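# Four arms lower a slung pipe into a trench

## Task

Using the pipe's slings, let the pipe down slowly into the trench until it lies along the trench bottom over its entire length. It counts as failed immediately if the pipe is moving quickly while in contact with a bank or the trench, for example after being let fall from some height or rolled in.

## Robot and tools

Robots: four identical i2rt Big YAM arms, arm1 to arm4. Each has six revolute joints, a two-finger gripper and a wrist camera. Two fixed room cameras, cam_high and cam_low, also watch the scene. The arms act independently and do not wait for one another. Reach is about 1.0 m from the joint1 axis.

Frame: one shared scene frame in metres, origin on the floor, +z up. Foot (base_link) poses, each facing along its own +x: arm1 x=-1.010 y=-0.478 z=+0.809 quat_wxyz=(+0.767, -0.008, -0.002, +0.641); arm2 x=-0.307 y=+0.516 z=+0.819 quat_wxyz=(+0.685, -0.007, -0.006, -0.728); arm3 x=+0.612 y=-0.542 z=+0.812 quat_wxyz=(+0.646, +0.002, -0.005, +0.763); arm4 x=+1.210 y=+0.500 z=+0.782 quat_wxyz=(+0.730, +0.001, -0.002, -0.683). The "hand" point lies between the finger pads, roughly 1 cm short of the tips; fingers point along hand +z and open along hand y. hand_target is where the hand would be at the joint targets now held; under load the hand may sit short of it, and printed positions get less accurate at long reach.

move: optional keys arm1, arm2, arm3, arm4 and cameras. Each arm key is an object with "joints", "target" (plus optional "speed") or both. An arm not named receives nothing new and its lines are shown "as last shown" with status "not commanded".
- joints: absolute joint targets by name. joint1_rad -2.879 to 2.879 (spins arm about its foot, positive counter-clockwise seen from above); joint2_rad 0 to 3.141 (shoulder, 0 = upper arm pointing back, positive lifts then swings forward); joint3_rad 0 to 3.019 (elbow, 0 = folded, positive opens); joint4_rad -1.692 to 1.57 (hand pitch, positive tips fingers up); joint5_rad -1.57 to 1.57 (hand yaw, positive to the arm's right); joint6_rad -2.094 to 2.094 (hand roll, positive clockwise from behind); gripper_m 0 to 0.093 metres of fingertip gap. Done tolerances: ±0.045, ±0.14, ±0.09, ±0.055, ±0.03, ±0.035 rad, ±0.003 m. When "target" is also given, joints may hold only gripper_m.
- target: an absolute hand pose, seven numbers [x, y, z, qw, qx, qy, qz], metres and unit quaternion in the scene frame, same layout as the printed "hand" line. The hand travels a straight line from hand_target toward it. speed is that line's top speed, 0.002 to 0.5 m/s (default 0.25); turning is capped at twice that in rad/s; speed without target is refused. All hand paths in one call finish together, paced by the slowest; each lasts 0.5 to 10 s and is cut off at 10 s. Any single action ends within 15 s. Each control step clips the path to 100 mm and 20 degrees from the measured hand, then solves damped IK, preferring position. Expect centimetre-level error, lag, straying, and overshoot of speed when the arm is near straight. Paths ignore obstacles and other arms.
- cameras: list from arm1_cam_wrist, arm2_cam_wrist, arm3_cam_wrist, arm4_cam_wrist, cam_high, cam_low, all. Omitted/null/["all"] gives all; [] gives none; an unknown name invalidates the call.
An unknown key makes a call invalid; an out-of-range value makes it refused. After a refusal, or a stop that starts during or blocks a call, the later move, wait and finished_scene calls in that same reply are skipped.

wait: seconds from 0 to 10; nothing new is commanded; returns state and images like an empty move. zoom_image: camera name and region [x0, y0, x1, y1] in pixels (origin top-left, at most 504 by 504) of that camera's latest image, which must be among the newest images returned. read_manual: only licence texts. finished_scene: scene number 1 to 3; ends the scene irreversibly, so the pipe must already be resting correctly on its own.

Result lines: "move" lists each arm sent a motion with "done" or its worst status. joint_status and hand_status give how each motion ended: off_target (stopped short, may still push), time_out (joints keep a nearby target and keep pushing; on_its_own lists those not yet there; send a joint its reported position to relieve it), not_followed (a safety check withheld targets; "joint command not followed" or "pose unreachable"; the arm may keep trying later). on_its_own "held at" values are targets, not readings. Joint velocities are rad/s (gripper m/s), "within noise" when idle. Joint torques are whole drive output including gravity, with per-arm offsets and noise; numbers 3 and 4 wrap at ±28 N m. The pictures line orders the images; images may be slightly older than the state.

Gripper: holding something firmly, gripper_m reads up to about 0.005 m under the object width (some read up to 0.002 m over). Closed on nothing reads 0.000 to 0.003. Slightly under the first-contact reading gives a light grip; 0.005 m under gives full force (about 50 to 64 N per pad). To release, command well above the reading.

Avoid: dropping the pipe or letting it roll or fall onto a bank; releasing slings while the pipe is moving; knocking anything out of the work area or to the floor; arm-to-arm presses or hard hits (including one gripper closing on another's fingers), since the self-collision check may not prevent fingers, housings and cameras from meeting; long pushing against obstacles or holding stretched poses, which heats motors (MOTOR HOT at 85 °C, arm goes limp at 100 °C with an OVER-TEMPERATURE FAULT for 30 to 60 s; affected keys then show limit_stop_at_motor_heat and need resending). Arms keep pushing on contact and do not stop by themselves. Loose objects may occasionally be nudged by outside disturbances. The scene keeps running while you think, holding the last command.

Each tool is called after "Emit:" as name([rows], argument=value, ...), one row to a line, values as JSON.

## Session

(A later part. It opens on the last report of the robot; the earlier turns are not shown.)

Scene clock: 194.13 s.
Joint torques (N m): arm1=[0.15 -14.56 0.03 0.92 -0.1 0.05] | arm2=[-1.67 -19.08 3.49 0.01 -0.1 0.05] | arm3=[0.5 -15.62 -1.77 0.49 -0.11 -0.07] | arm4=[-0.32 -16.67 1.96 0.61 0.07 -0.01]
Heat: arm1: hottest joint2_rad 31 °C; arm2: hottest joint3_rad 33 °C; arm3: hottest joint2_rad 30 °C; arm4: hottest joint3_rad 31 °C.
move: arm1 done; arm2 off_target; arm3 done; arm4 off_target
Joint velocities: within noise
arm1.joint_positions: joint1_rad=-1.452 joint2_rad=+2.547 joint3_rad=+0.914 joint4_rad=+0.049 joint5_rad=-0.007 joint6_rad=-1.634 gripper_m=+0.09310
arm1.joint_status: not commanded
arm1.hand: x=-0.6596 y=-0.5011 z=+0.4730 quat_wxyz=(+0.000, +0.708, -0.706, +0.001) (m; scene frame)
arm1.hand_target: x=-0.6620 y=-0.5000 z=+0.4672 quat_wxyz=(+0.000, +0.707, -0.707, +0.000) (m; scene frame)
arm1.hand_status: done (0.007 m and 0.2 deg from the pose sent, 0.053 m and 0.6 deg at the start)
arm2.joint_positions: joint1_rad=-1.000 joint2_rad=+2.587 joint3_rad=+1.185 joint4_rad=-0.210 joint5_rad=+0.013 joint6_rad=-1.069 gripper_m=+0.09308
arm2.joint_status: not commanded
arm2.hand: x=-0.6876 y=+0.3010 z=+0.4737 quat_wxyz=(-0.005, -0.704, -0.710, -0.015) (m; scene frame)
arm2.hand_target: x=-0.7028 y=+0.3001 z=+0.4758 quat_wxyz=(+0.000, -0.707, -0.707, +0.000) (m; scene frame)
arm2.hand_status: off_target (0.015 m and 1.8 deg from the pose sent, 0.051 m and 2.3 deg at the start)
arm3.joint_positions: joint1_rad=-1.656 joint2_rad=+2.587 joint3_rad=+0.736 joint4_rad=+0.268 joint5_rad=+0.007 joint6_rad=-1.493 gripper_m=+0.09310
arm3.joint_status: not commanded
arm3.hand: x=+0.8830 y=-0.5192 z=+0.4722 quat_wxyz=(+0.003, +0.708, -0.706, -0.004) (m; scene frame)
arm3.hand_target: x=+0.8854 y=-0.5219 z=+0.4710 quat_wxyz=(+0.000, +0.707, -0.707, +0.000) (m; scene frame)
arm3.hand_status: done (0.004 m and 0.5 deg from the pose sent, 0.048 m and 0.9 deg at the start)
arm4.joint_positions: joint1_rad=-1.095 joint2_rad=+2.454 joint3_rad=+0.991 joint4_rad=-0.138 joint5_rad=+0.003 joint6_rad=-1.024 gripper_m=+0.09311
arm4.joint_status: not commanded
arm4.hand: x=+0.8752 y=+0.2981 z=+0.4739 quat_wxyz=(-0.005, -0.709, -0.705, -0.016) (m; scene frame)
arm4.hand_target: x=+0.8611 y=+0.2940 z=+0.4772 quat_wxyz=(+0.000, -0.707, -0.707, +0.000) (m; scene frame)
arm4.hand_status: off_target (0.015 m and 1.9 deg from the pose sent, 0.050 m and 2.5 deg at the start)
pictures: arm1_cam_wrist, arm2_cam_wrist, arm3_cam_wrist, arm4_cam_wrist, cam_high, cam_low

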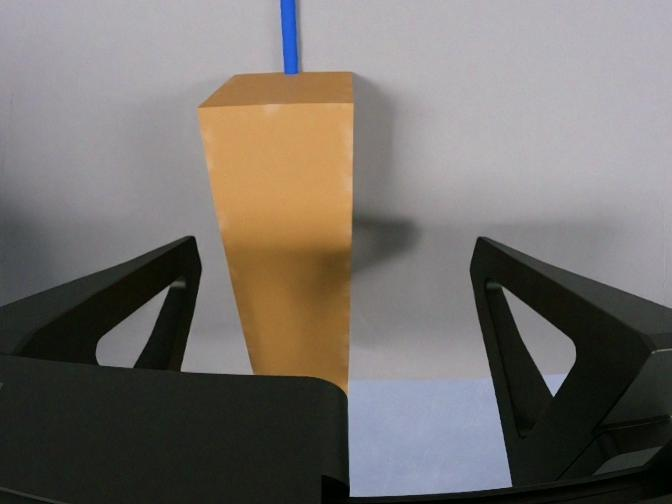

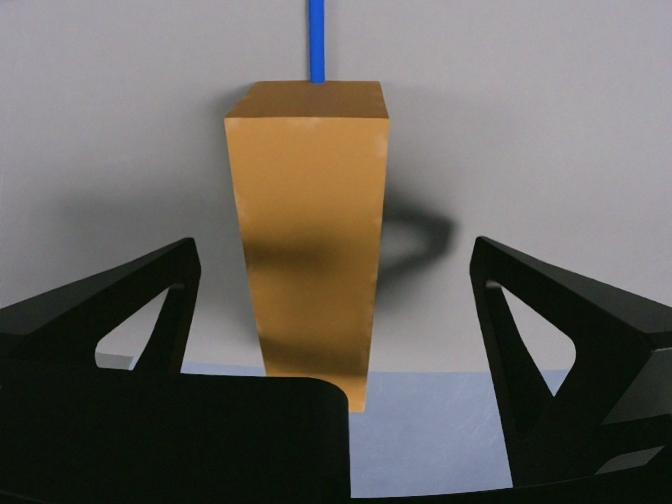

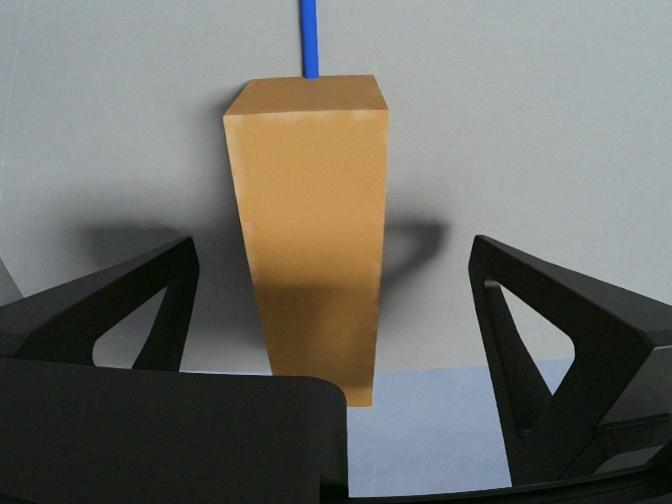

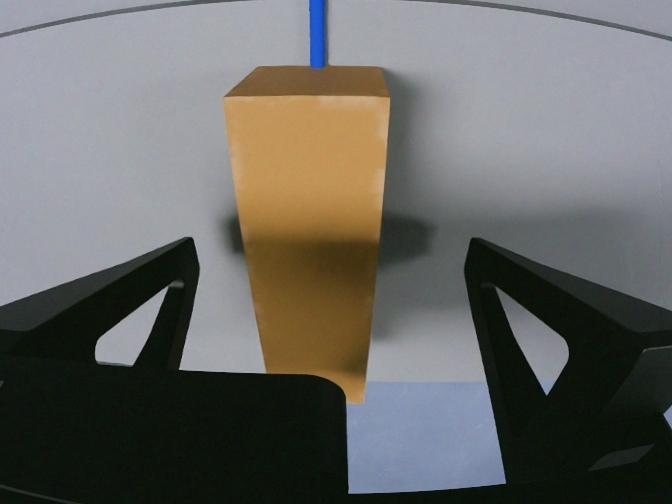

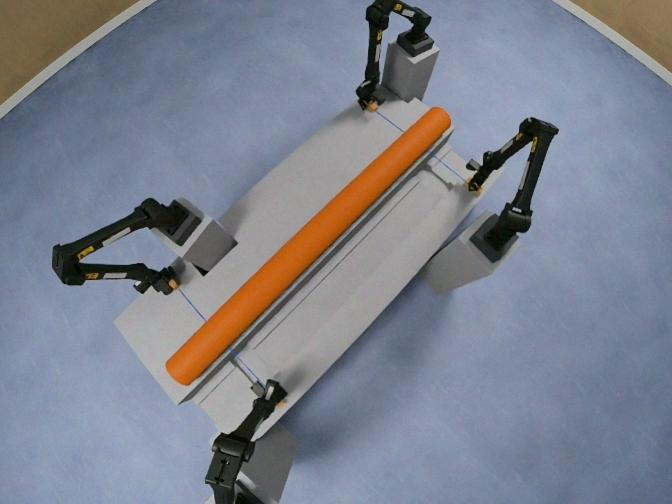

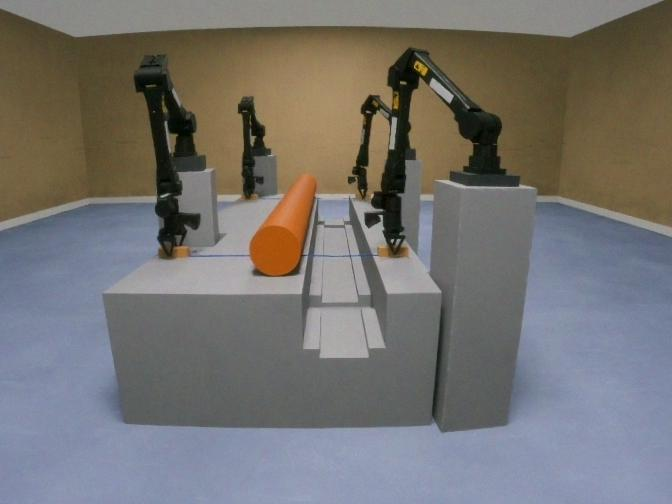

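Emit:
move(arm1={"target": [-0.674, -0.500, 0.467, 0, 0.7071, -0.7071, 0], "speed": 0.1}, cameras=["arm1_cam_wrist"])

Emit:
move(arm1={"joints": {"gripper_m": 0.02}}, arm2={"joints": {"gripper_m": 0.02}}, arm3={"joints": {"gripper_m": 0.02}}, arm4={"joints": {"gripper_m": 0.02}})

Scene clock: 204.80 s.
Joint torques (N m): arm1=[-0.56 -14.27 -0.72 1.03 -0.19 0.03] | arm2=[-1.73 -19.02 3.49 -0.01 -0.1 0.06] | arm3=[0.56 -15.68 -1.77 0.39 -0.12 -0.06] | arm4=[-0.32 -16.62 1.89 0.62 0.07 0.01]
Heat: arm1: hottest joint2_rad 31 °C; arm2: hottest joint2_rad 33 °C; arm3: hottest joint2_rad 30 °C; arm4: hottest joint3_rad 31 °C.
move: arm1 off_target
Joint velocities: within noise
arm1.joint_positions: joint1_rad=-1.452 joint2_rad=+2.547 joint3_rad=+0.893 joint4_rad=+0.081 joint5_rad=-0.007 joint6_rad=-1.634 gripper_m=+0.09310
arm1.joint_status: not commanded
arm1.hand: x=-0.6649 y=-0.5008 z=+0.4735 quat_wxyz=(-0.003, +0.708, -0.706, +0.005) (m; scene frame)
arm1.hand_target: x=-0.6741 y=-0.5000 z=+0.4673 quat_wxyz=(+0.000, +0.707, -0.707, +0.000) (m; scene frame)
arm1.hand_status: off_target (0.011 m and 0.7 deg from the pose sent, 0.016 m and 0.2 deg at the start)
arm2, arm3, arm4: as last shown
arm3.joint_positions: joint1_rad=-1.656 joint2_rad=+2.587 joint3_rad=+0.736 joint4_rad=+0.268 joint5_rad=+0.007 joint6_rad=-1.494 gripper_m=+0.09310
arm3.hand: x=+0.8832 y=-0.5192 z=+0.4722 quat_wxyz=(+0.002, +0.708, -0.706, -0.004) (m; scene frame)
arm4.joint_positions: joint1_rad=-1.095 joint2_rad=+2.454 joint3_rad=+0.991 joint4_rad=-0.138 joint5_rad=+0.003 joint6_rad=-1.025 gripper_m=+0.09311
arm4.hand: x=+0.8752 y=+0.2981 z=+0.4739 quat_wxyz=(-0.005, -0.709, -0.706, -0.016) (m; scene frame)
pictures: arm1_cam_wrist

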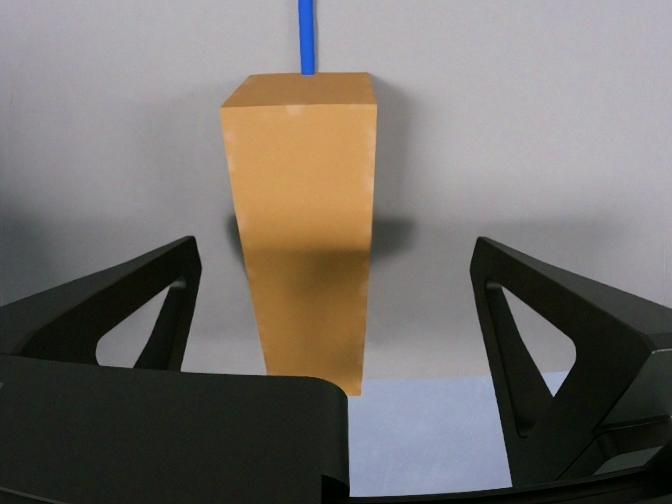

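Scene clock: 205.47 s.
Joint torques (N m): arm1=[-0.15 -14.51 -0.84 1.02 -0.11 0.07] | arm2=[-1.61 -19.08 3.32 -0.08 -0.09 0.07] | arm3=[0.56 -15.68 -1.76 0.39 -0.12 -0.06] | arm4=[-0.32 -16.62 1.8 0.59 0.06 0.01]
Heat: arm1: hottest joint2_rad 31 °C; arm2: hottest joint2_rad 33 °C; arm3: hottest joint2_rad 30 °C; arm4: hottest joint3_rad 31 °C.
move: arm1 off_target; arm2 off_target; arm3 off_target; arm4 off_target
Joint velocities: within noise
arm1.joint_positions: joint1_rad=-1.452 joint2_rad=+2.547 joint3_rad=+0.892 joint4_rad=+0.081 joint5_rad=-0.007 joint6_rad=-1.634 gripper_m=+0.03377
arm1.joint_status: gripper_m off_target (ended at +0.03381, target +0.02000)
arm1.hand: x=-0.6658 y=-0.5007 z=+0.4735 quat_wxyz=(-0.003, +0.708, -0.706, +0.004) (m; scene frame)
arm1.hand_target: x=-0.6740 y=-0.5000 z=+0.4673 quat_wxyz=(+0.000, +0.707, -0.707, +0.000) (m; scene frame)
arm1.hand_status: not commanded
arm2.joint_positions: joint1_rad=-1.000 joint2_rad=+2.587 joint3_rad=+1.188 joint4_rad=-0.209 joint5_rad=+0.013 joint6_rad=-1.070 gripper_m=+0.03439
arm2.joint_status: gripper_m off_target (ended at +0.03442, target +0.02000)
arm2.hand: x=-0.6893 y=+0.3000 z=+0.4740 quat_wxyz=(-0.004, -0.704, -0.710, -0.013) (m; scene frame)
arm2.hand_target: x=-0.7029 y=+0.3001 z=+0.4758 quat_wxyz=(+0.000, -0.707, -0.707, +0.000) (m; scene frame)
arm2.hand_status: not commanded
arm3.joint_positions: joint1_rad=-1.656 joint2_rad=+2.587 joint3_rad=+0.736 joint4_rad=+0.269 joint5_rad=+0.007 joint6_rad=-1.494 gripper_m=+0.03470
arm3.joint_status: gripper_m off_target (ended at +0.03473, target +0.02000)
arm3.hand: x=+0.8833 y=-0.5193 z=+0.4722 quat_wxyz=(+0.002, +0.708, -0.706, -0.003) (m; scene frame)
arm3.hand_target: x=+0.8854 y=-0.5220 z=+0.4710 quat_wxyz=(+0.000, +0.707, -0.707, +0.000) (m; scene frame)
arm3.hand_status: not commanded
arm4.joint_positions: joint1_rad=-1.095 joint2_rad=+2.454 joint3_rad=+0.993 joint4_rad=-0.138 joint5_rad=+0.003 joint6_rad=-1.026 gripper_m=+0.03490
arm4.joint_status: gripper_m off_target (ended at +0.03493, target +0.02000)
arm4.hand: x=+0.8740 y=+0.2974 z=+0.4741 quat_wxyz=(-0.004, -0.708, -0.706, -0.014) (m; scene frame)
arm4.hand_target: x=+0.8612 y=+0.2940 z=+0.4773 quat_wxyz=(+0.000, -0.707, -0.707, +0.000) (m; scene frame)
arm4.hand_status: not commanded
pictures: arm1_cam_wrist, arm2_cam_wrist, arm3_cam_wrist, arm4_cam_wrist, cam_high, cam_low

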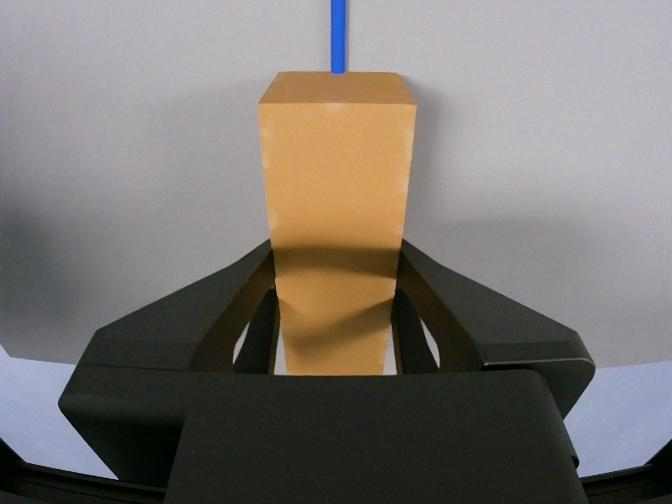

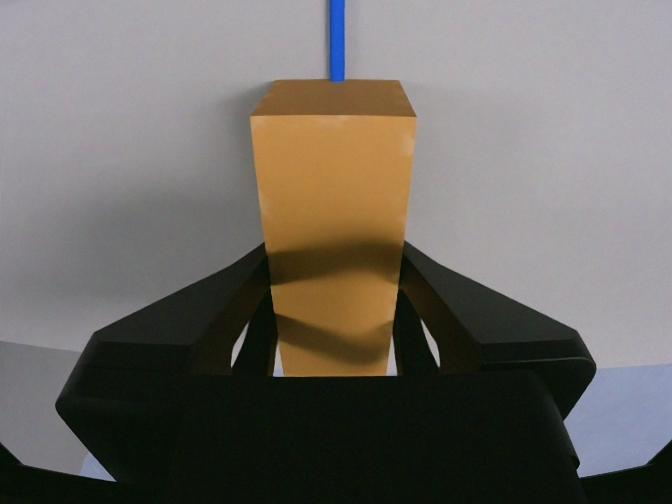

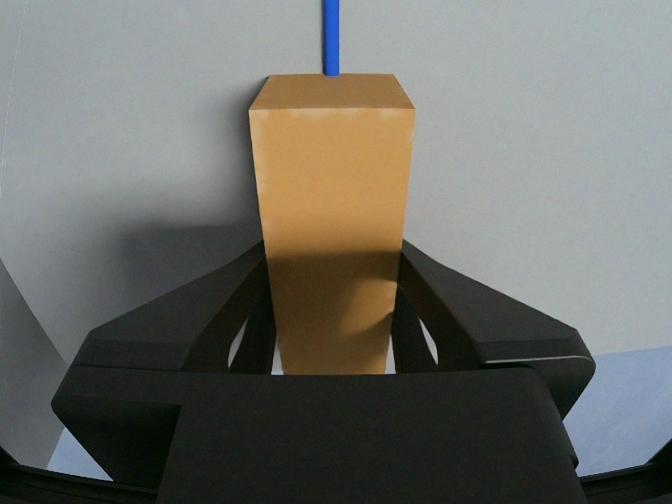

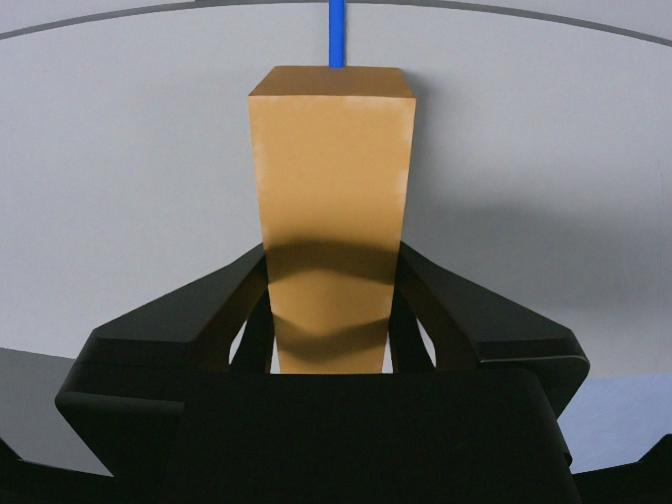

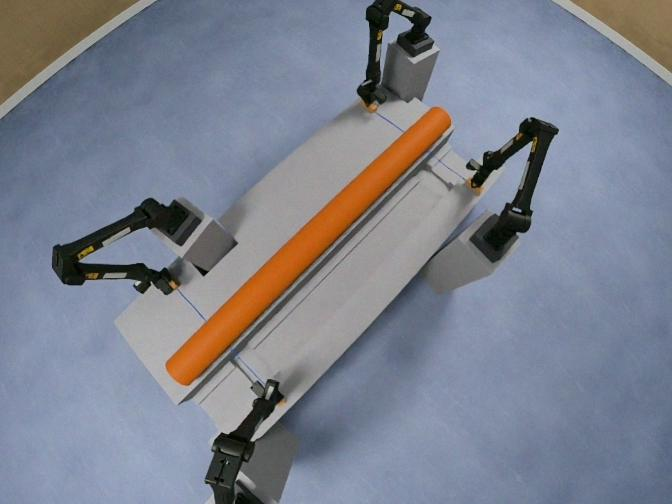

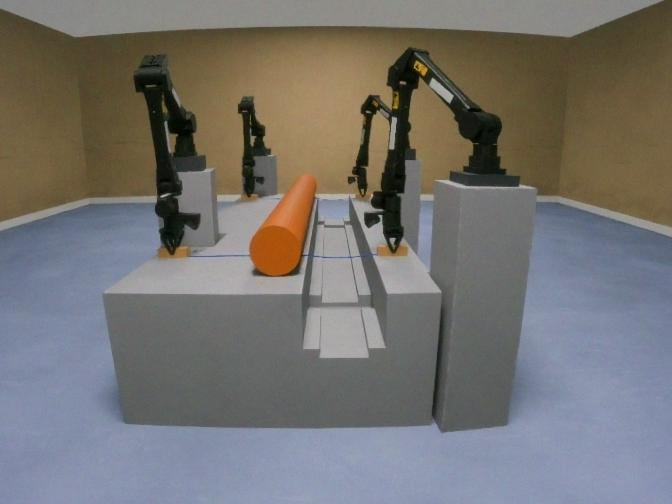

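Emit:
move(arm1={"target": [-0.670, -0.300, 0.757, 0, 0.7071, -0.7071, 0], "speed": 0.2}, arm2={"target": [-0.700, 0.080, 0.762, 0, 0.7071, 0.7071, 0], "speed": 0.2}, arm3={"target": [0.884, -0.303, 0.759, 0, 0.7071, -0.7071, 0], "speed": 0.2}, arm4={"target": [0.865, 0.078, 0.763, 0, 0.7071, 0.7071, 0], "speed": 0.2})

Scene clock: 220.77 s.
Joint torques (N m): arm1=[-0.21 -13.98 7.19 -0.02 -0.09 0.1] | arm2=[-0.15 -23.06 11.75 -0.92 -0.13 0.21] | arm3=[1.26 -14.74 6.24 -0.38 -0.22 0.09] | arm4=[0.5 -20.01 9.26 -0.34 0.07 0.31]
Heat: arm1: hottest joint2_rad 32 °C; arm2: hottest joint2_rad 34 °C; arm3: hottest joint2_rad 30 °C; arm4: hottest joint3_rad 31 °C.
move: arm1 off_target; arm2 off_target; arm3 off_target; arm4 off_target
Joint velocities: within noise
arm1.joint_positions: joint1_rad=-0.913 joint2_rad=+1.747 joint3_rad=+0.796 joint4_rad=-0.654 joint5_rad=-0.015 joint6_rad=-1.099 gripper_m=+0.03378
arm1.joint_status: not commanded
arm1.hand: x=-0.6834 y=-0.3069 z=+0.7465 quat_wxyz=(+0.012, +0.710, -0.704, -0.004) (m; scene frame)
arm1.hand_target: x=-0.6703 y=-0.3001 z=+0.7571 quat_wxyz=(+0.000, +0.707, -0.707, +0.000) (m; scene frame)
arm1.hand_status: off_target (0.018 m and 1.6 deg from the pose sent, 0.347 m and 0.7 deg at the start)
arm2.joint_positions: joint1_rad=-0.677 joint2_rad=+2.155 joint3_rad=+1.456 joint4_rad=-0.924 joint5_rad=+0.010 joint6_rad=-0.738 gripper_m=+0.03439
arm2.joint_status: not commanded
arm2.hand: x=-0.6900 y=+0.0968 z=+0.7448 quat_wxyz=(+0.001, -0.707, -0.707, -0.019) (m; scene frame)
arm2.hand_target: x=-0.6996 y=+0.0805 z=+0.7623 quat_wxyz=(+0.000, -0.707, -0.707, +0.000) (m; scene frame)
arm2.hand_status: off_target (0.026 m and 2.2 deg from the pose sent, 0.363 m and 1.6 deg at the start)
arm3.joint_positions: joint1_rad=-1.013 joint2_rad=+1.705 joint3_rad=+0.740 joint4_rad=-0.634 joint5_rad=+0.006 joint6_rad=-0.854 gripper_m=+0.03470
arm3.joint_status: not commanded
arm3.hand: x=+0.8757 y=-0.3111 z=+0.7519 quat_wxyz=(+0.010, +0.709, -0.705, -0.001) (m; scene frame)
arm3.hand_target: x=+0.8839 y=-0.3031 z=+0.7590 quat_wxyz=(+0.000, +0.707, -0.707, +0.000) (m; scene frame)
arm3.hand_status: off_target (0.014 m and 1.2 deg from the pose sent, 0.359 m and 0.5 deg at the start)
arm4.joint_positions: joint1_rad=-0.751 joint2_rad=+1.998 joint3_rad=+1.309 joint4_rad=-0.932 joint5_rad=+0.004 joint6_rad=-0.697 gripper_m=+0.03490
arm4.joint_status: not commanded
arm4.hand: x=+0.8780 y=+0.0956 z=+0.7403 quat_wxyz=(+0.002, -0.703, -0.711, -0.026) (m; scene frame)
arm4.hand_target: x=+0.8656 y=+0.0788 z=+0.7634 quat_wxyz=(+0.000, -0.707, -0.707, +0.000) (m; scene frame)
arm4.hand_status: off_target (0.032 m and 3.0 deg from the pose sent, 0.363 m and 1.7 deg at the start)
pictures: arm1_cam_wrist, arm2_cam_wrist, arm3_cam_wrist, arm4_cam_wrist, cam_high, cam_low

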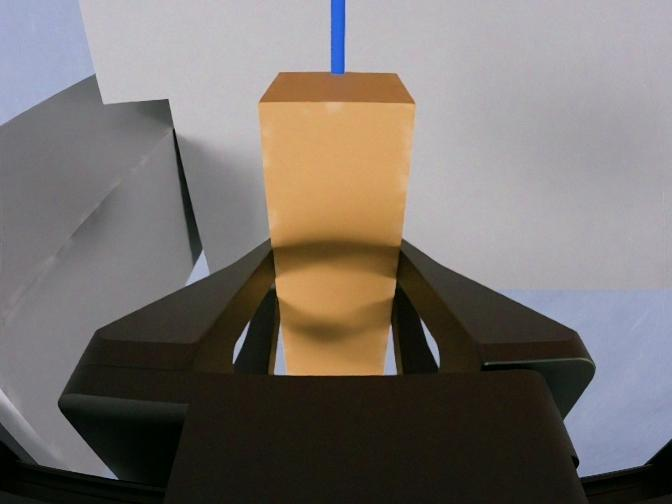

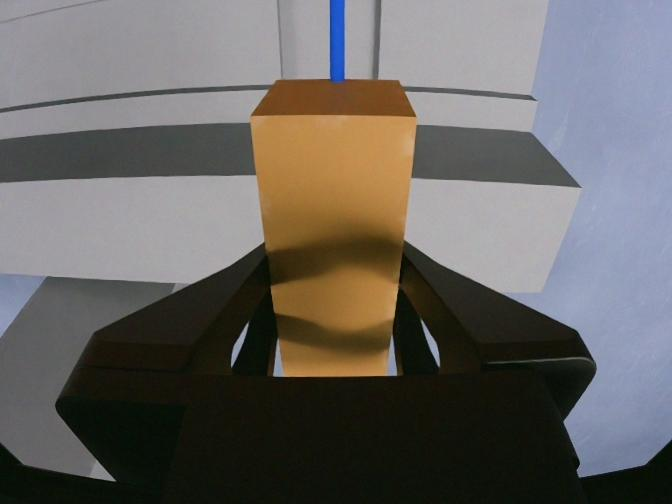

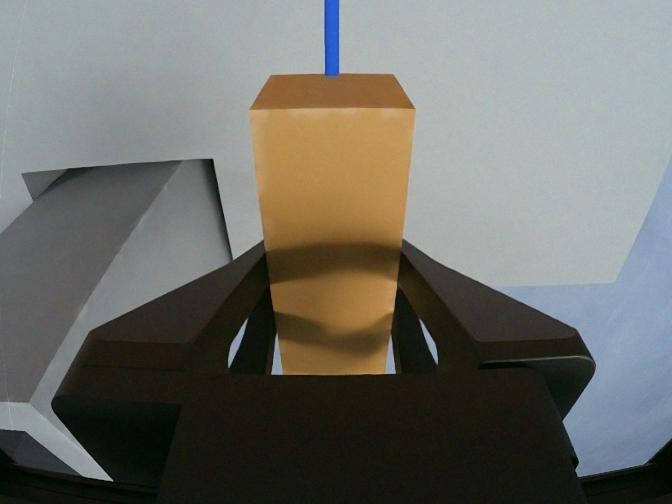

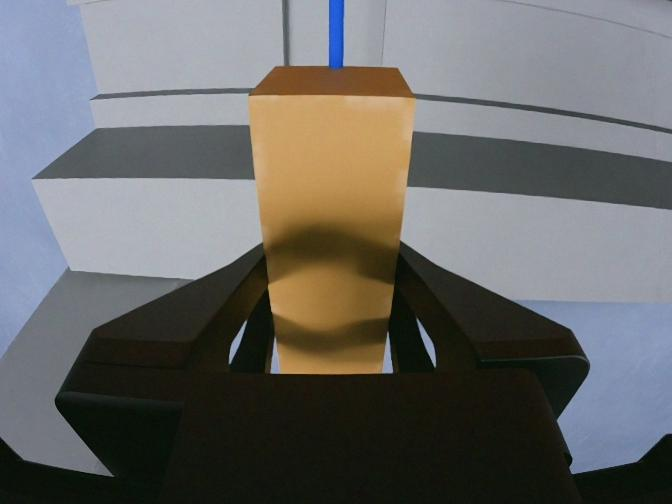

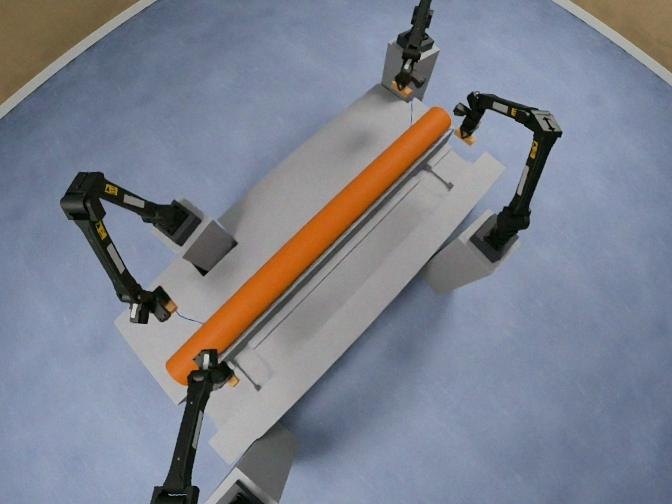

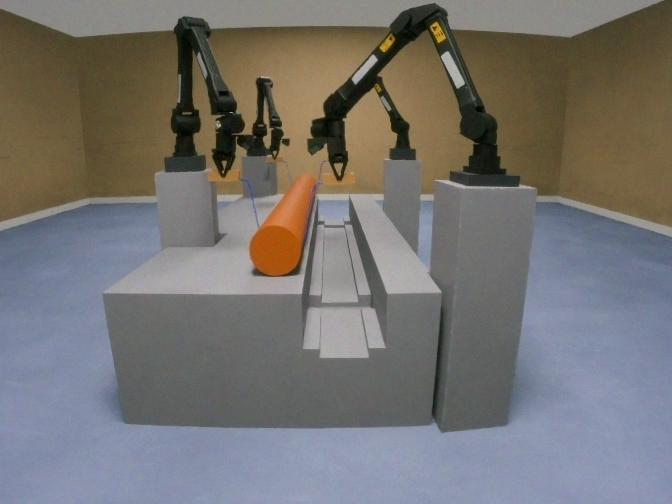

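Emit:
zoom_image(camera="cam_low", region=[180, 120, 400, 320])

Scaled by 2.291.

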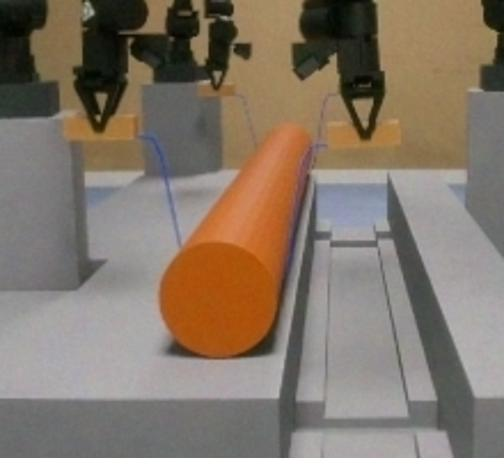

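Emit:
move(arm1={"target": [-0.665, -0.300, 0.857, 0, 0.7071, -0.7071, 0], "speed": 0.06}, arm2={"target": [-0.695, 0.080, 0.862, 0, 0.7071, 0.7071, 0], "speed": 0.06}, arm3={"target": [0.886, -0.303, 0.859, 0, 0.7071, -0.7071, 0], "speed": 0.06}, arm4={"target": [0.866, 0.078, 0.863, 0, 0.7071, 0.7071, 0], "speed": 0.06}, cameras=["cam_high", "cam_low"])

Emit:
zoom_image(camera="cam_low", region=[180, 120, 400, 320])

Scene clock: 228.47 s.
Joint torques (N m): arm1=[-1.03 -19.25 11.28 -1.52 0.13 -0.09] | arm2=[-0.62 -31.44 14.84 -2.76 -0.14 0.01] | arm3=[0.73 -20.72 9.99 -1.95 -0.1 -0.04] | arm4=[-0.09 -28.63 12.7 -2.43 0.01 0.08]
Heat: arm1: hottest joint2_rad 32 °C; arm2: hottest joint2_rad 35 °C; arm3: hottest joint2_rad 31 °C; arm4: hottest joint3_rad 32 °C.
move: arm1 off_target; arm2 off_target; arm3 off_target; arm4 off_target
Joint velocities: within noise
arm1.joint_positions: joint1_rad=-0.913 joint2_rad=+1.617 joint3_rad=+0.850 joint4_rad=-0.907 joint5_rad=-0.018 joint6_rad=-1.091 gripper_m=+0.03378
arm1.joint_status: not commanded
arm1.hand: x=-0.6949 y=-0.3110 z=+0.8080 quat_wxyz=(+0.045, +0.706, -0.707, -0.016) (m; scene frame)
arm1.hand_target: x=-0.6671 y=-0.3010 z=+0.8550 quat_wxyz=(+0.000, +0.707, -0.707, +0.001) (m; scene frame)
arm1.hand_status: off_target (0.058 m and 5.4 deg from the pose sent, 0.112 m and 1.6 deg at the start)
arm2.joint_positions: joint1_rad=-0.661 joint2_rad=+2.111 joint3_rad=+1.456 joint4_rad=-1.067 joint5_rad=+0.011 joint6_rad=-0.712 gripper_m=+0.03439
arm2.joint_status: not commanded
arm2.hand: x=-0.6661 y=+0.1111 z=+0.7717 quat_wxyz=(+0.005, -0.708, -0.702, -0.068) (m; scene frame)
arm2.hand_target: x=-0.6909 y=+0.0847 z=+0.8590 quat_wxyz=(+0.000, -0.707, -0.707, +0.001) (m; scene frame)
arm2.hand_status: off_target (0.100 m and 7.9 deg from the pose sent, 0.118 m and 2.2 deg at the start; pose on its path clipped on 6 of 69 steps)
arm3.joint_positions: joint1_rad=-1.007 joint2_rad=+1.566 joint3_rad=+0.790 joint4_rad=-0.904 joint5_rad=+0.004 joint6_rad=-0.842 gripper_m=+0.03470
arm3.joint_status: not commanded
arm3.hand: x=+0.8618 y=-0.3208 z=+0.8127 quat_wxyz=(+0.050, +0.706, -0.706, -0.004) (m; scene frame)
arm3.hand_target: x=+0.8844 y=-0.3043 z=+0.8567 quat_wxyz=(+0.000, +0.707, -0.707, +0.000) (m; scene frame)
arm3.hand_status: off_target (0.055 m and 5.7 deg from the pose sent, 0.108 m and 1.2 deg at the start)
arm4.joint_positions: joint1_rad=-0.738 joint2_rad=+1.957 joint3_rad=+1.338 joint4_rad=-1.089 joint5_rad=+0.006 joint6_rad=-0.675 gripper_m=+0.03491
arm4.joint_status: not commanded
arm4.hand: x=+0.8940 y=+0.1057 z=+0.7721 quat_wxyz=(+0.008, -0.704, -0.706, -0.069) (m; scene frame)
arm4.hand_target: x=+0.8702 y=+0.0829 z=+0.8593 quat_wxyz=(+0.000, -0.707, -0.707, +0.001) (m; scene frame)
arm4.hand_status: off_target (0.099 m and 7.9 deg from the pose sent, 0.125 m and 3.0 deg at the start; pose on its path clipped on 2 of 69 steps)
pictures: cam_high, cam_low

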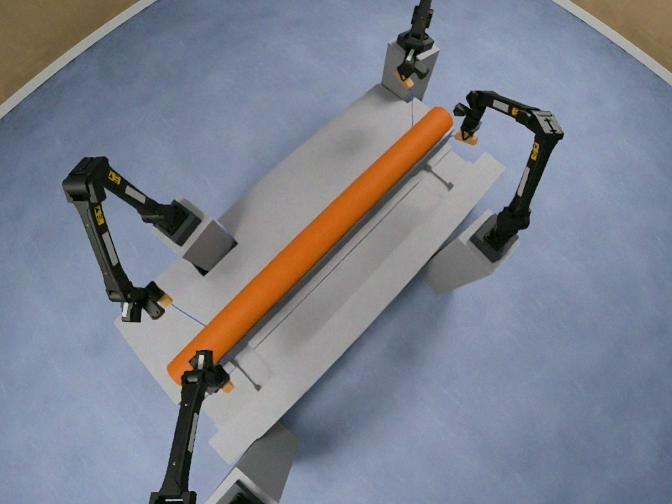

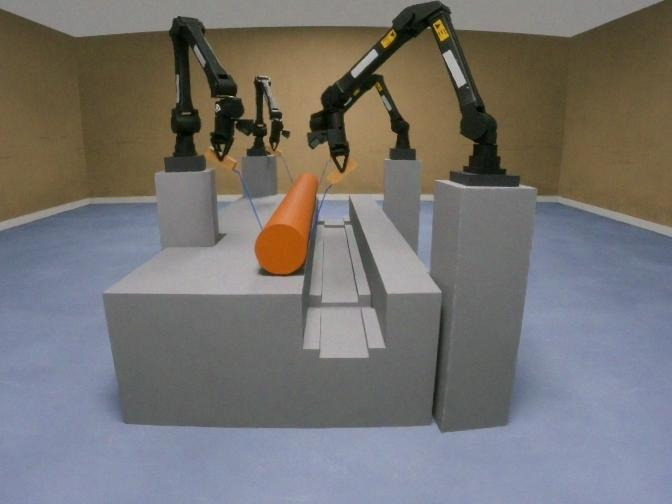

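Scaled by 2.291.

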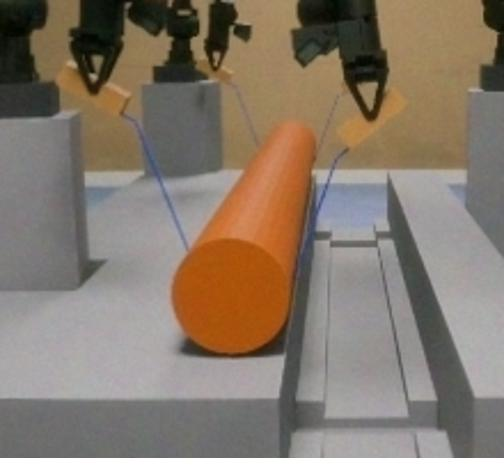

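Emit:
move(arm1={"target": [-0.648, -0.285, 0.900, 0, 0.7071, -0.7071, 0], "speed": 0.06}, arm2={"target": [-0.700, 0.125, 0.890, 0, 0.7071, 0.7071, 0], "speed": 0.06}, arm3={"target": [0.903, -0.285, 0.900, 0, 0.7071, -0.7071, 0], "speed": 0.06}, arm4={"target": [0.860, 0.125, 0.890, 0, 0.7071, 0.7071, 0], "speed": 0.06}, cameras=["cam_high", "cam_low"])

Emit:
zoom_image(camera="cam_low", region=[180, 120, 400, 320])

Scene clock: 254.37 s.
Joint torques (N m): arm1=[-0.97 -19.66 12.72 -1.35 0.19 -0.05] | arm2=[-3.19 -30.8 10.74 -2.43 -0.1 -0.09] | arm3=[0.44 -22.18 11.62 -1.98 -0.01 -0.04] | arm4=[-1.79 -29.27 8.62 -1.94 0.15 -0.13]
Heat: arm1: hottest joint2_rad 34 °C; arm2: hottest joint3_rad 41 °C; arm3: hottest joint3_rad 33 °C; arm4: hottest joint3_rad 38 °C.
move: arm1 off_target; arm2 off_target; arm3 off_target; arm4 off_target
Joint velocities: within noise
arm1.joint_positions: joint1_rad=-0.897 joint2_rad=+1.610 joint3_rad=+0.949 joint4_rad=-1.038 joint5_rad=-0.020 joint6_rad=-1.082 gripper_m=+0.03378
arm1.joint_status: not commanded
arm1.hand: x=-0.6824 y=-0.2970 z=+0.8397 quat_wxyz=(+0.057, +0.708, -0.704, -0.020) (m; scene frame)
arm1.hand_target: x=-0.6517 y=-0.2866 z=+0.8978 quat_wxyz=(+0.000, +0.707, -0.707, +0.001) (m; scene frame)
arm1.hand_status: off_target (0.071 m and 6.9 deg from the pose sent, 0.107 m and 5.4 deg at the start)
arm2.joint_positions: joint1_rad=-0.686 joint2_rad=+2.022 joint3_rad=+1.443 joint4_rad=-1.100 joint5_rad=+0.013 joint6_rad=-0.761 gripper_m=+0.03439
arm2.joint_status: not commanded
arm2.hand: x=-0.6768 y=+0.1209 z=+0.8151 quat_wxyz=(+0.003, -0.701, -0.711, -0.047) (m; scene frame)
arm2.hand_target: x=-0.6979 y=+0.1262 z=+0.8853 quat_wxyz=(+0.001, -0.707, -0.707, +0.000) (m; scene frame)
arm2.hand_status: off_target (0.079 m and 5.5 deg from the pose sent, 0.124 m and 7.9 deg at the start)
arm3.joint_positions: joint1_rad=-0.997 joint2_rad=+1.566 joint3_rad=+0.895 joint4_rad=-1.031 joint5_rad=+0.001 joint6_rad=-0.837 gripper_m=+0.03470
arm3.joint_status: not commanded
arm3.hand: x=+0.8747 y=-0.3040 z=+0.8435 quat_wxyz=(+0.061, +0.708, -0.704, -0.005) (m; scene frame)
arm3.hand_target: x=+0.9004 y=-0.2871 z=+0.8976 quat_wxyz=(+0.000, +0.707, -0.707, +0.000) (m; scene frame)
arm3.hand_status: off_target (0.066 m and 7.0 deg from the pose sent, 0.103 m and 5.7 deg at the start)
arm4.joint_positions: joint1_rad=-0.779 joint2_rad=+1.883 joint3_rad=+1.338 joint4_rad=-1.132 joint5_rad=+0.006 joint6_rad=-0.719 gripper_m=+0.03491
arm4.joint_status: not commanded
arm4.hand: x=+0.8791 y=+0.1201 z=+0.8090 quat_wxyz=(+0.004, -0.704, -0.708, -0.053) (m; scene frame)
arm4.hand_target: x=+0.8624 y=+0.1260 z=+0.8835 quat_wxyz=(+0.002, -0.707, -0.707, +0.000) (m; scene frame)
arm4.hand_status: off_target (0.083 m and 6.1 deg from the pose sent, 0.124 m and 7.9 deg at the start; pose on its path clipped on 5 of 50 steps)
pictures: cam_high, cam_low

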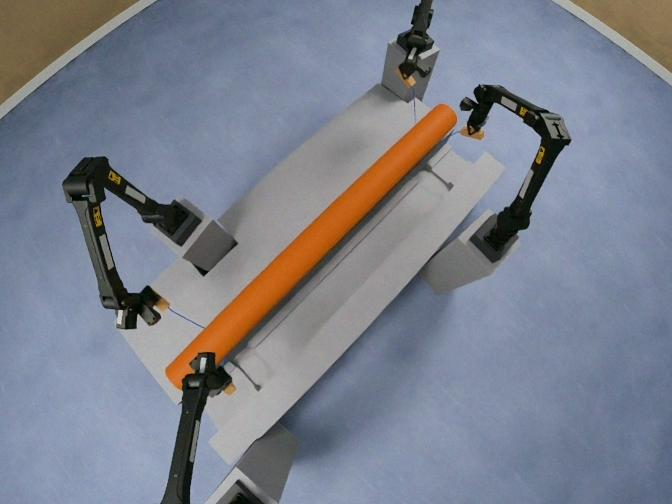

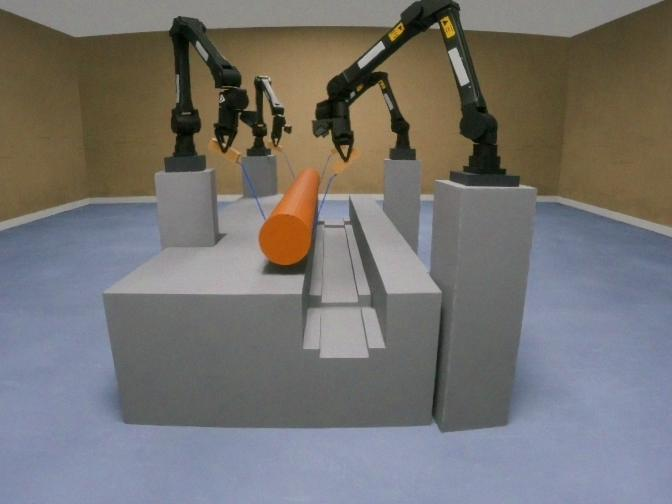

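Scaled by 2.291.

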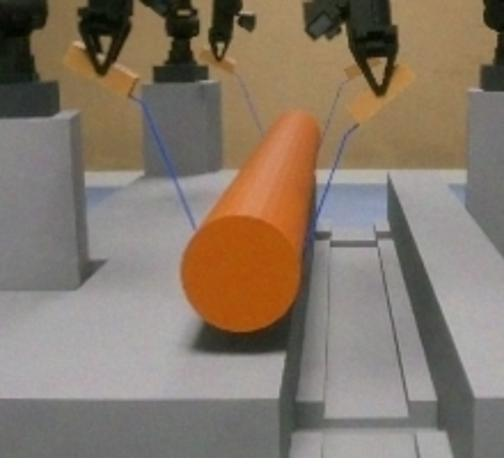

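Emit:
move(arm1={"target": [-0.652, -0.106, 0.925, 0, 0.7071, -0.7071, 0], "speed": 0.1}, arm2={"target": [-0.698, 0.307, 0.868, 0, 0.7071, 0.7071, 0], "speed": 0.1}, arm3={"target": [0.900, -0.106, 0.925, 0, 0.7071, -0.7071, 0], "speed": 0.1}, arm4={"target": [0.862, 0.307, 0.868, 0, 0.7071, 0.7071, 0], "speed": 0.1}, cameras=["all"])

Emit:
zoom_image(camera="cam_low", region=[220, 120, 440, 320])

Scene clock: 272.07 s.
Joint torques (N m): arm1=[-2.02 -22.71 13.89 -1.36 0.24 -0.05] | arm2=[-3.02 -22.71 9.91 -1.31 0.04 -0.08] | arm3=[-0.15 -28.51 11.93 -2.06 0.11 0] | arm4=[-1.67 -21.07 8.59 -1.05 0.34 -0.16]
Heat: arm1: hottest joint3_rad 40 °C; arm2: hottest joint2_rad 39 °C; arm3: hottest joint3_rad 34 °C; arm4: hottest joint2_rad 37 °C.
move: arm1 off_target; arm2 off_target; arm3 off_target; arm4 off_target
Joint velocities: within noise
arm1.joint_positions: joint1_rad=-0.575 joint2_rad=+1.808 joint3_rad=+1.305 joint4_rad=-1.172 joint5_rad=-0.022 joint6_rad=-0.771 gripper_m=+0.03378
arm1.joint_status: not commanded
arm1.hand: x=-0.6811 y=-0.1209 z=+0.8641 quat_wxyz=(+0.051, +0.712, -0.701, -0.001) (m; scene frame)
arm1.hand_target: x=-0.6551 y=-0.1090 z=+0.9242 quat_wxyz=(-0.001, +0.707, -0.707, +0.001) (m; scene frame)
arm1.hand_status: off_target (0.069 m and 5.9 deg from the pose sent, 0.211 m and 6.9 deg at the start)
arm2.joint_positions: joint1_rad=-0.978 joint2_rad=+1.757 joint3_rad=+1.058 joint4_rad=-0.974 joint5_rad=+0.012 joint6_rad=-1.051 gripper_m=+0.03439
arm2.joint_status: not commanded
arm2.hand: x=-0.6750 y=+0.3023 z=+0.8233 quat_wxyz=(-0.013, -0.702, -0.711, -0.045) (m; scene frame)
arm2.hand_target: x=-0.6965 y=+0.3075 z=+0.8660 quat_wxyz=(+0.001, -0.707, -0.707, -0.001) (m; scene frame)
arm2.hand_status: off_target (0.050 m and 5.4 deg from the pose sent, 0.195 m and 5.5 deg at the start)
arm3.joint_positions: joint1_rad=-0.729 joint2_rad=+1.859 joint3_rad=+1.342 joint4_rad=-1.174 joint5_rad=-0.003 joint6_rad=-0.579 gripper_m=+0.03470
arm3.joint_status: not commanded
arm3.hand: x=+0.8774 y=-0.1223 z=+0.8585 quat_wxyz=(+0.054, +0.712, -0.700, +0.009) (m; scene frame)
arm3.hand_target: x=+0.8976 y=-0.1091 z=+0.9233 quat_wxyz=(-0.001, +0.707, -0.707, +0.000) (m; scene frame)
arm3.hand_status: off_target (0.072 m and 6.3 deg from the pose sent, 0.216 m and 7.0 deg at the start)
arm4.joint_positions: joint1_rad=-1.097 joint2_rad=+1.595 joint3_rad=+0.960 joint4_rad=-1.040 joint5_rad=-0.001 joint6_rad=-1.032 gripper_m=+0.03491
arm4.joint_status: not commanded
arm4.hand: x=+0.8826 y=+0.3044 z=+0.8175 quat_wxyz=(-0.016, -0.706, -0.707, -0.051) (m; scene frame)
arm4.hand_target: x=+0.8637 y=+0.3074 z=+0.8650 quat_wxyz=(+0.001, -0.707, -0.707, +0.000) (m; scene frame)
arm4.hand_status: off_target (0.055 m and 6.1 deg from the pose sent, 0.197 m and 6.2 deg at the start)
pictures: arm1_cam_wrist, arm2_cam_wrist, arm3_cam_wrist, arm4_cam_wrist, cam_high, cam_low

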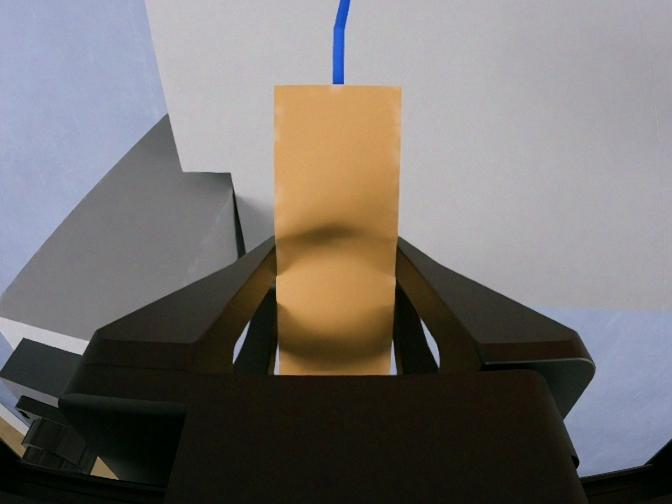

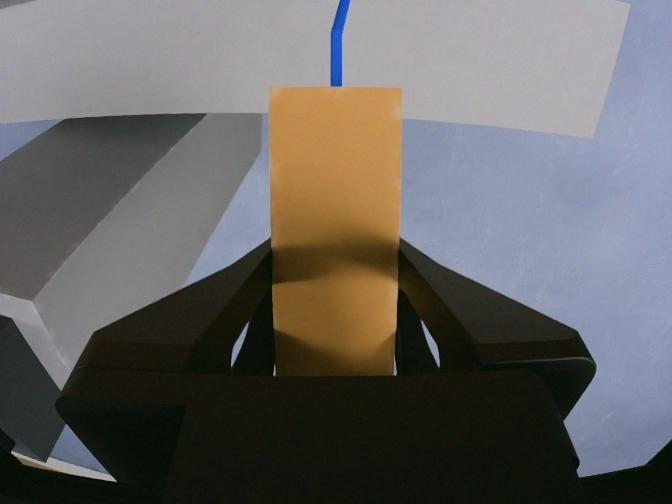

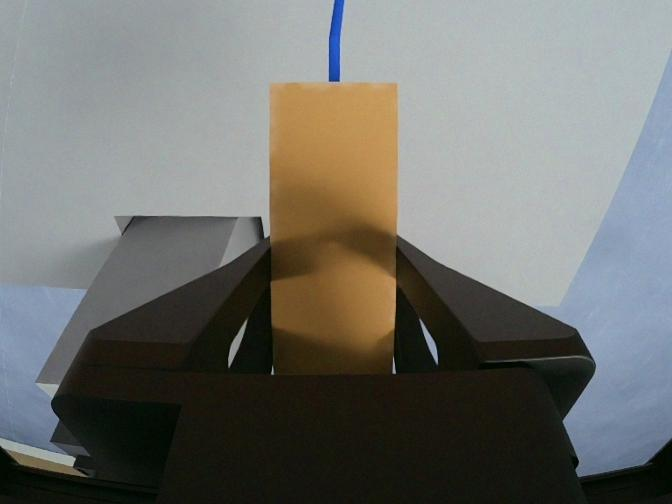

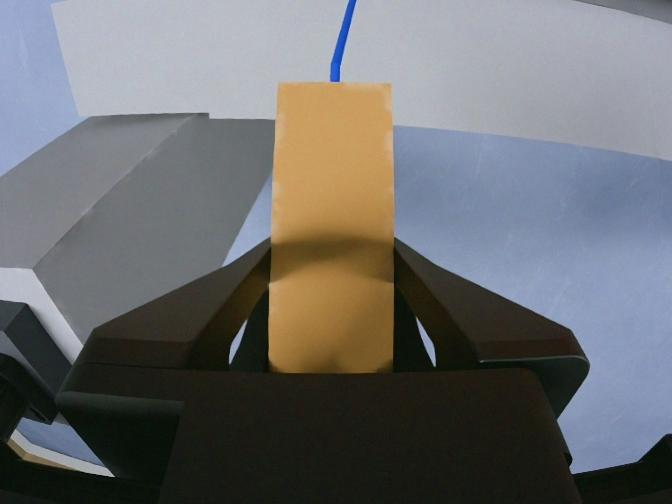

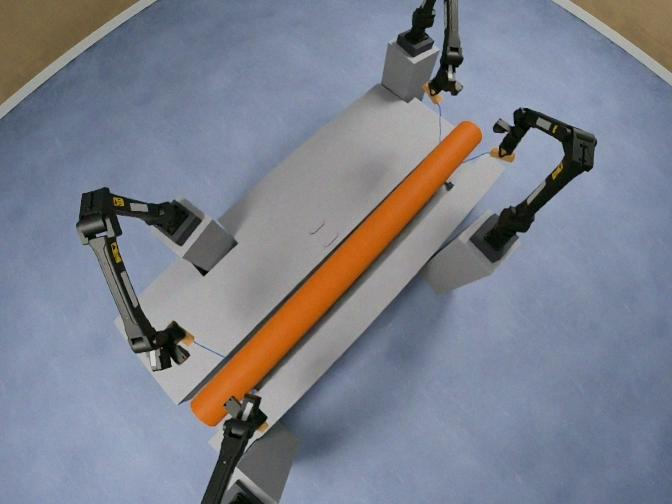

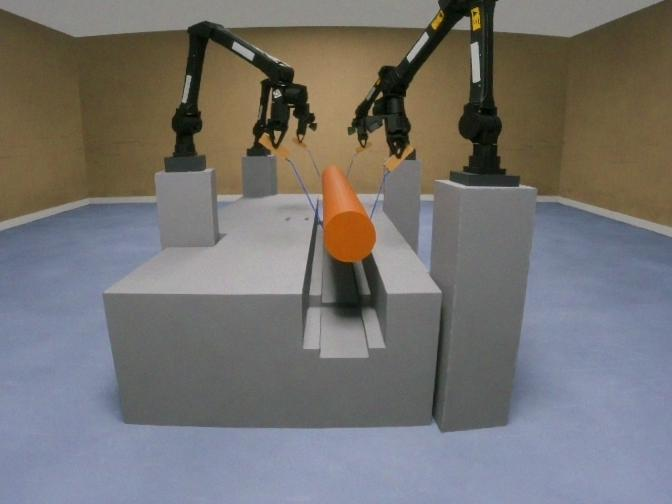

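Scaled by 2.291.

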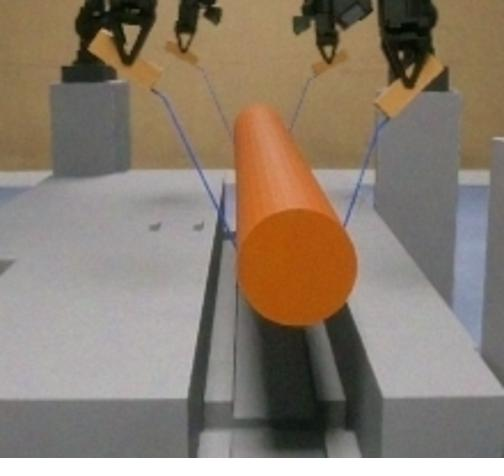

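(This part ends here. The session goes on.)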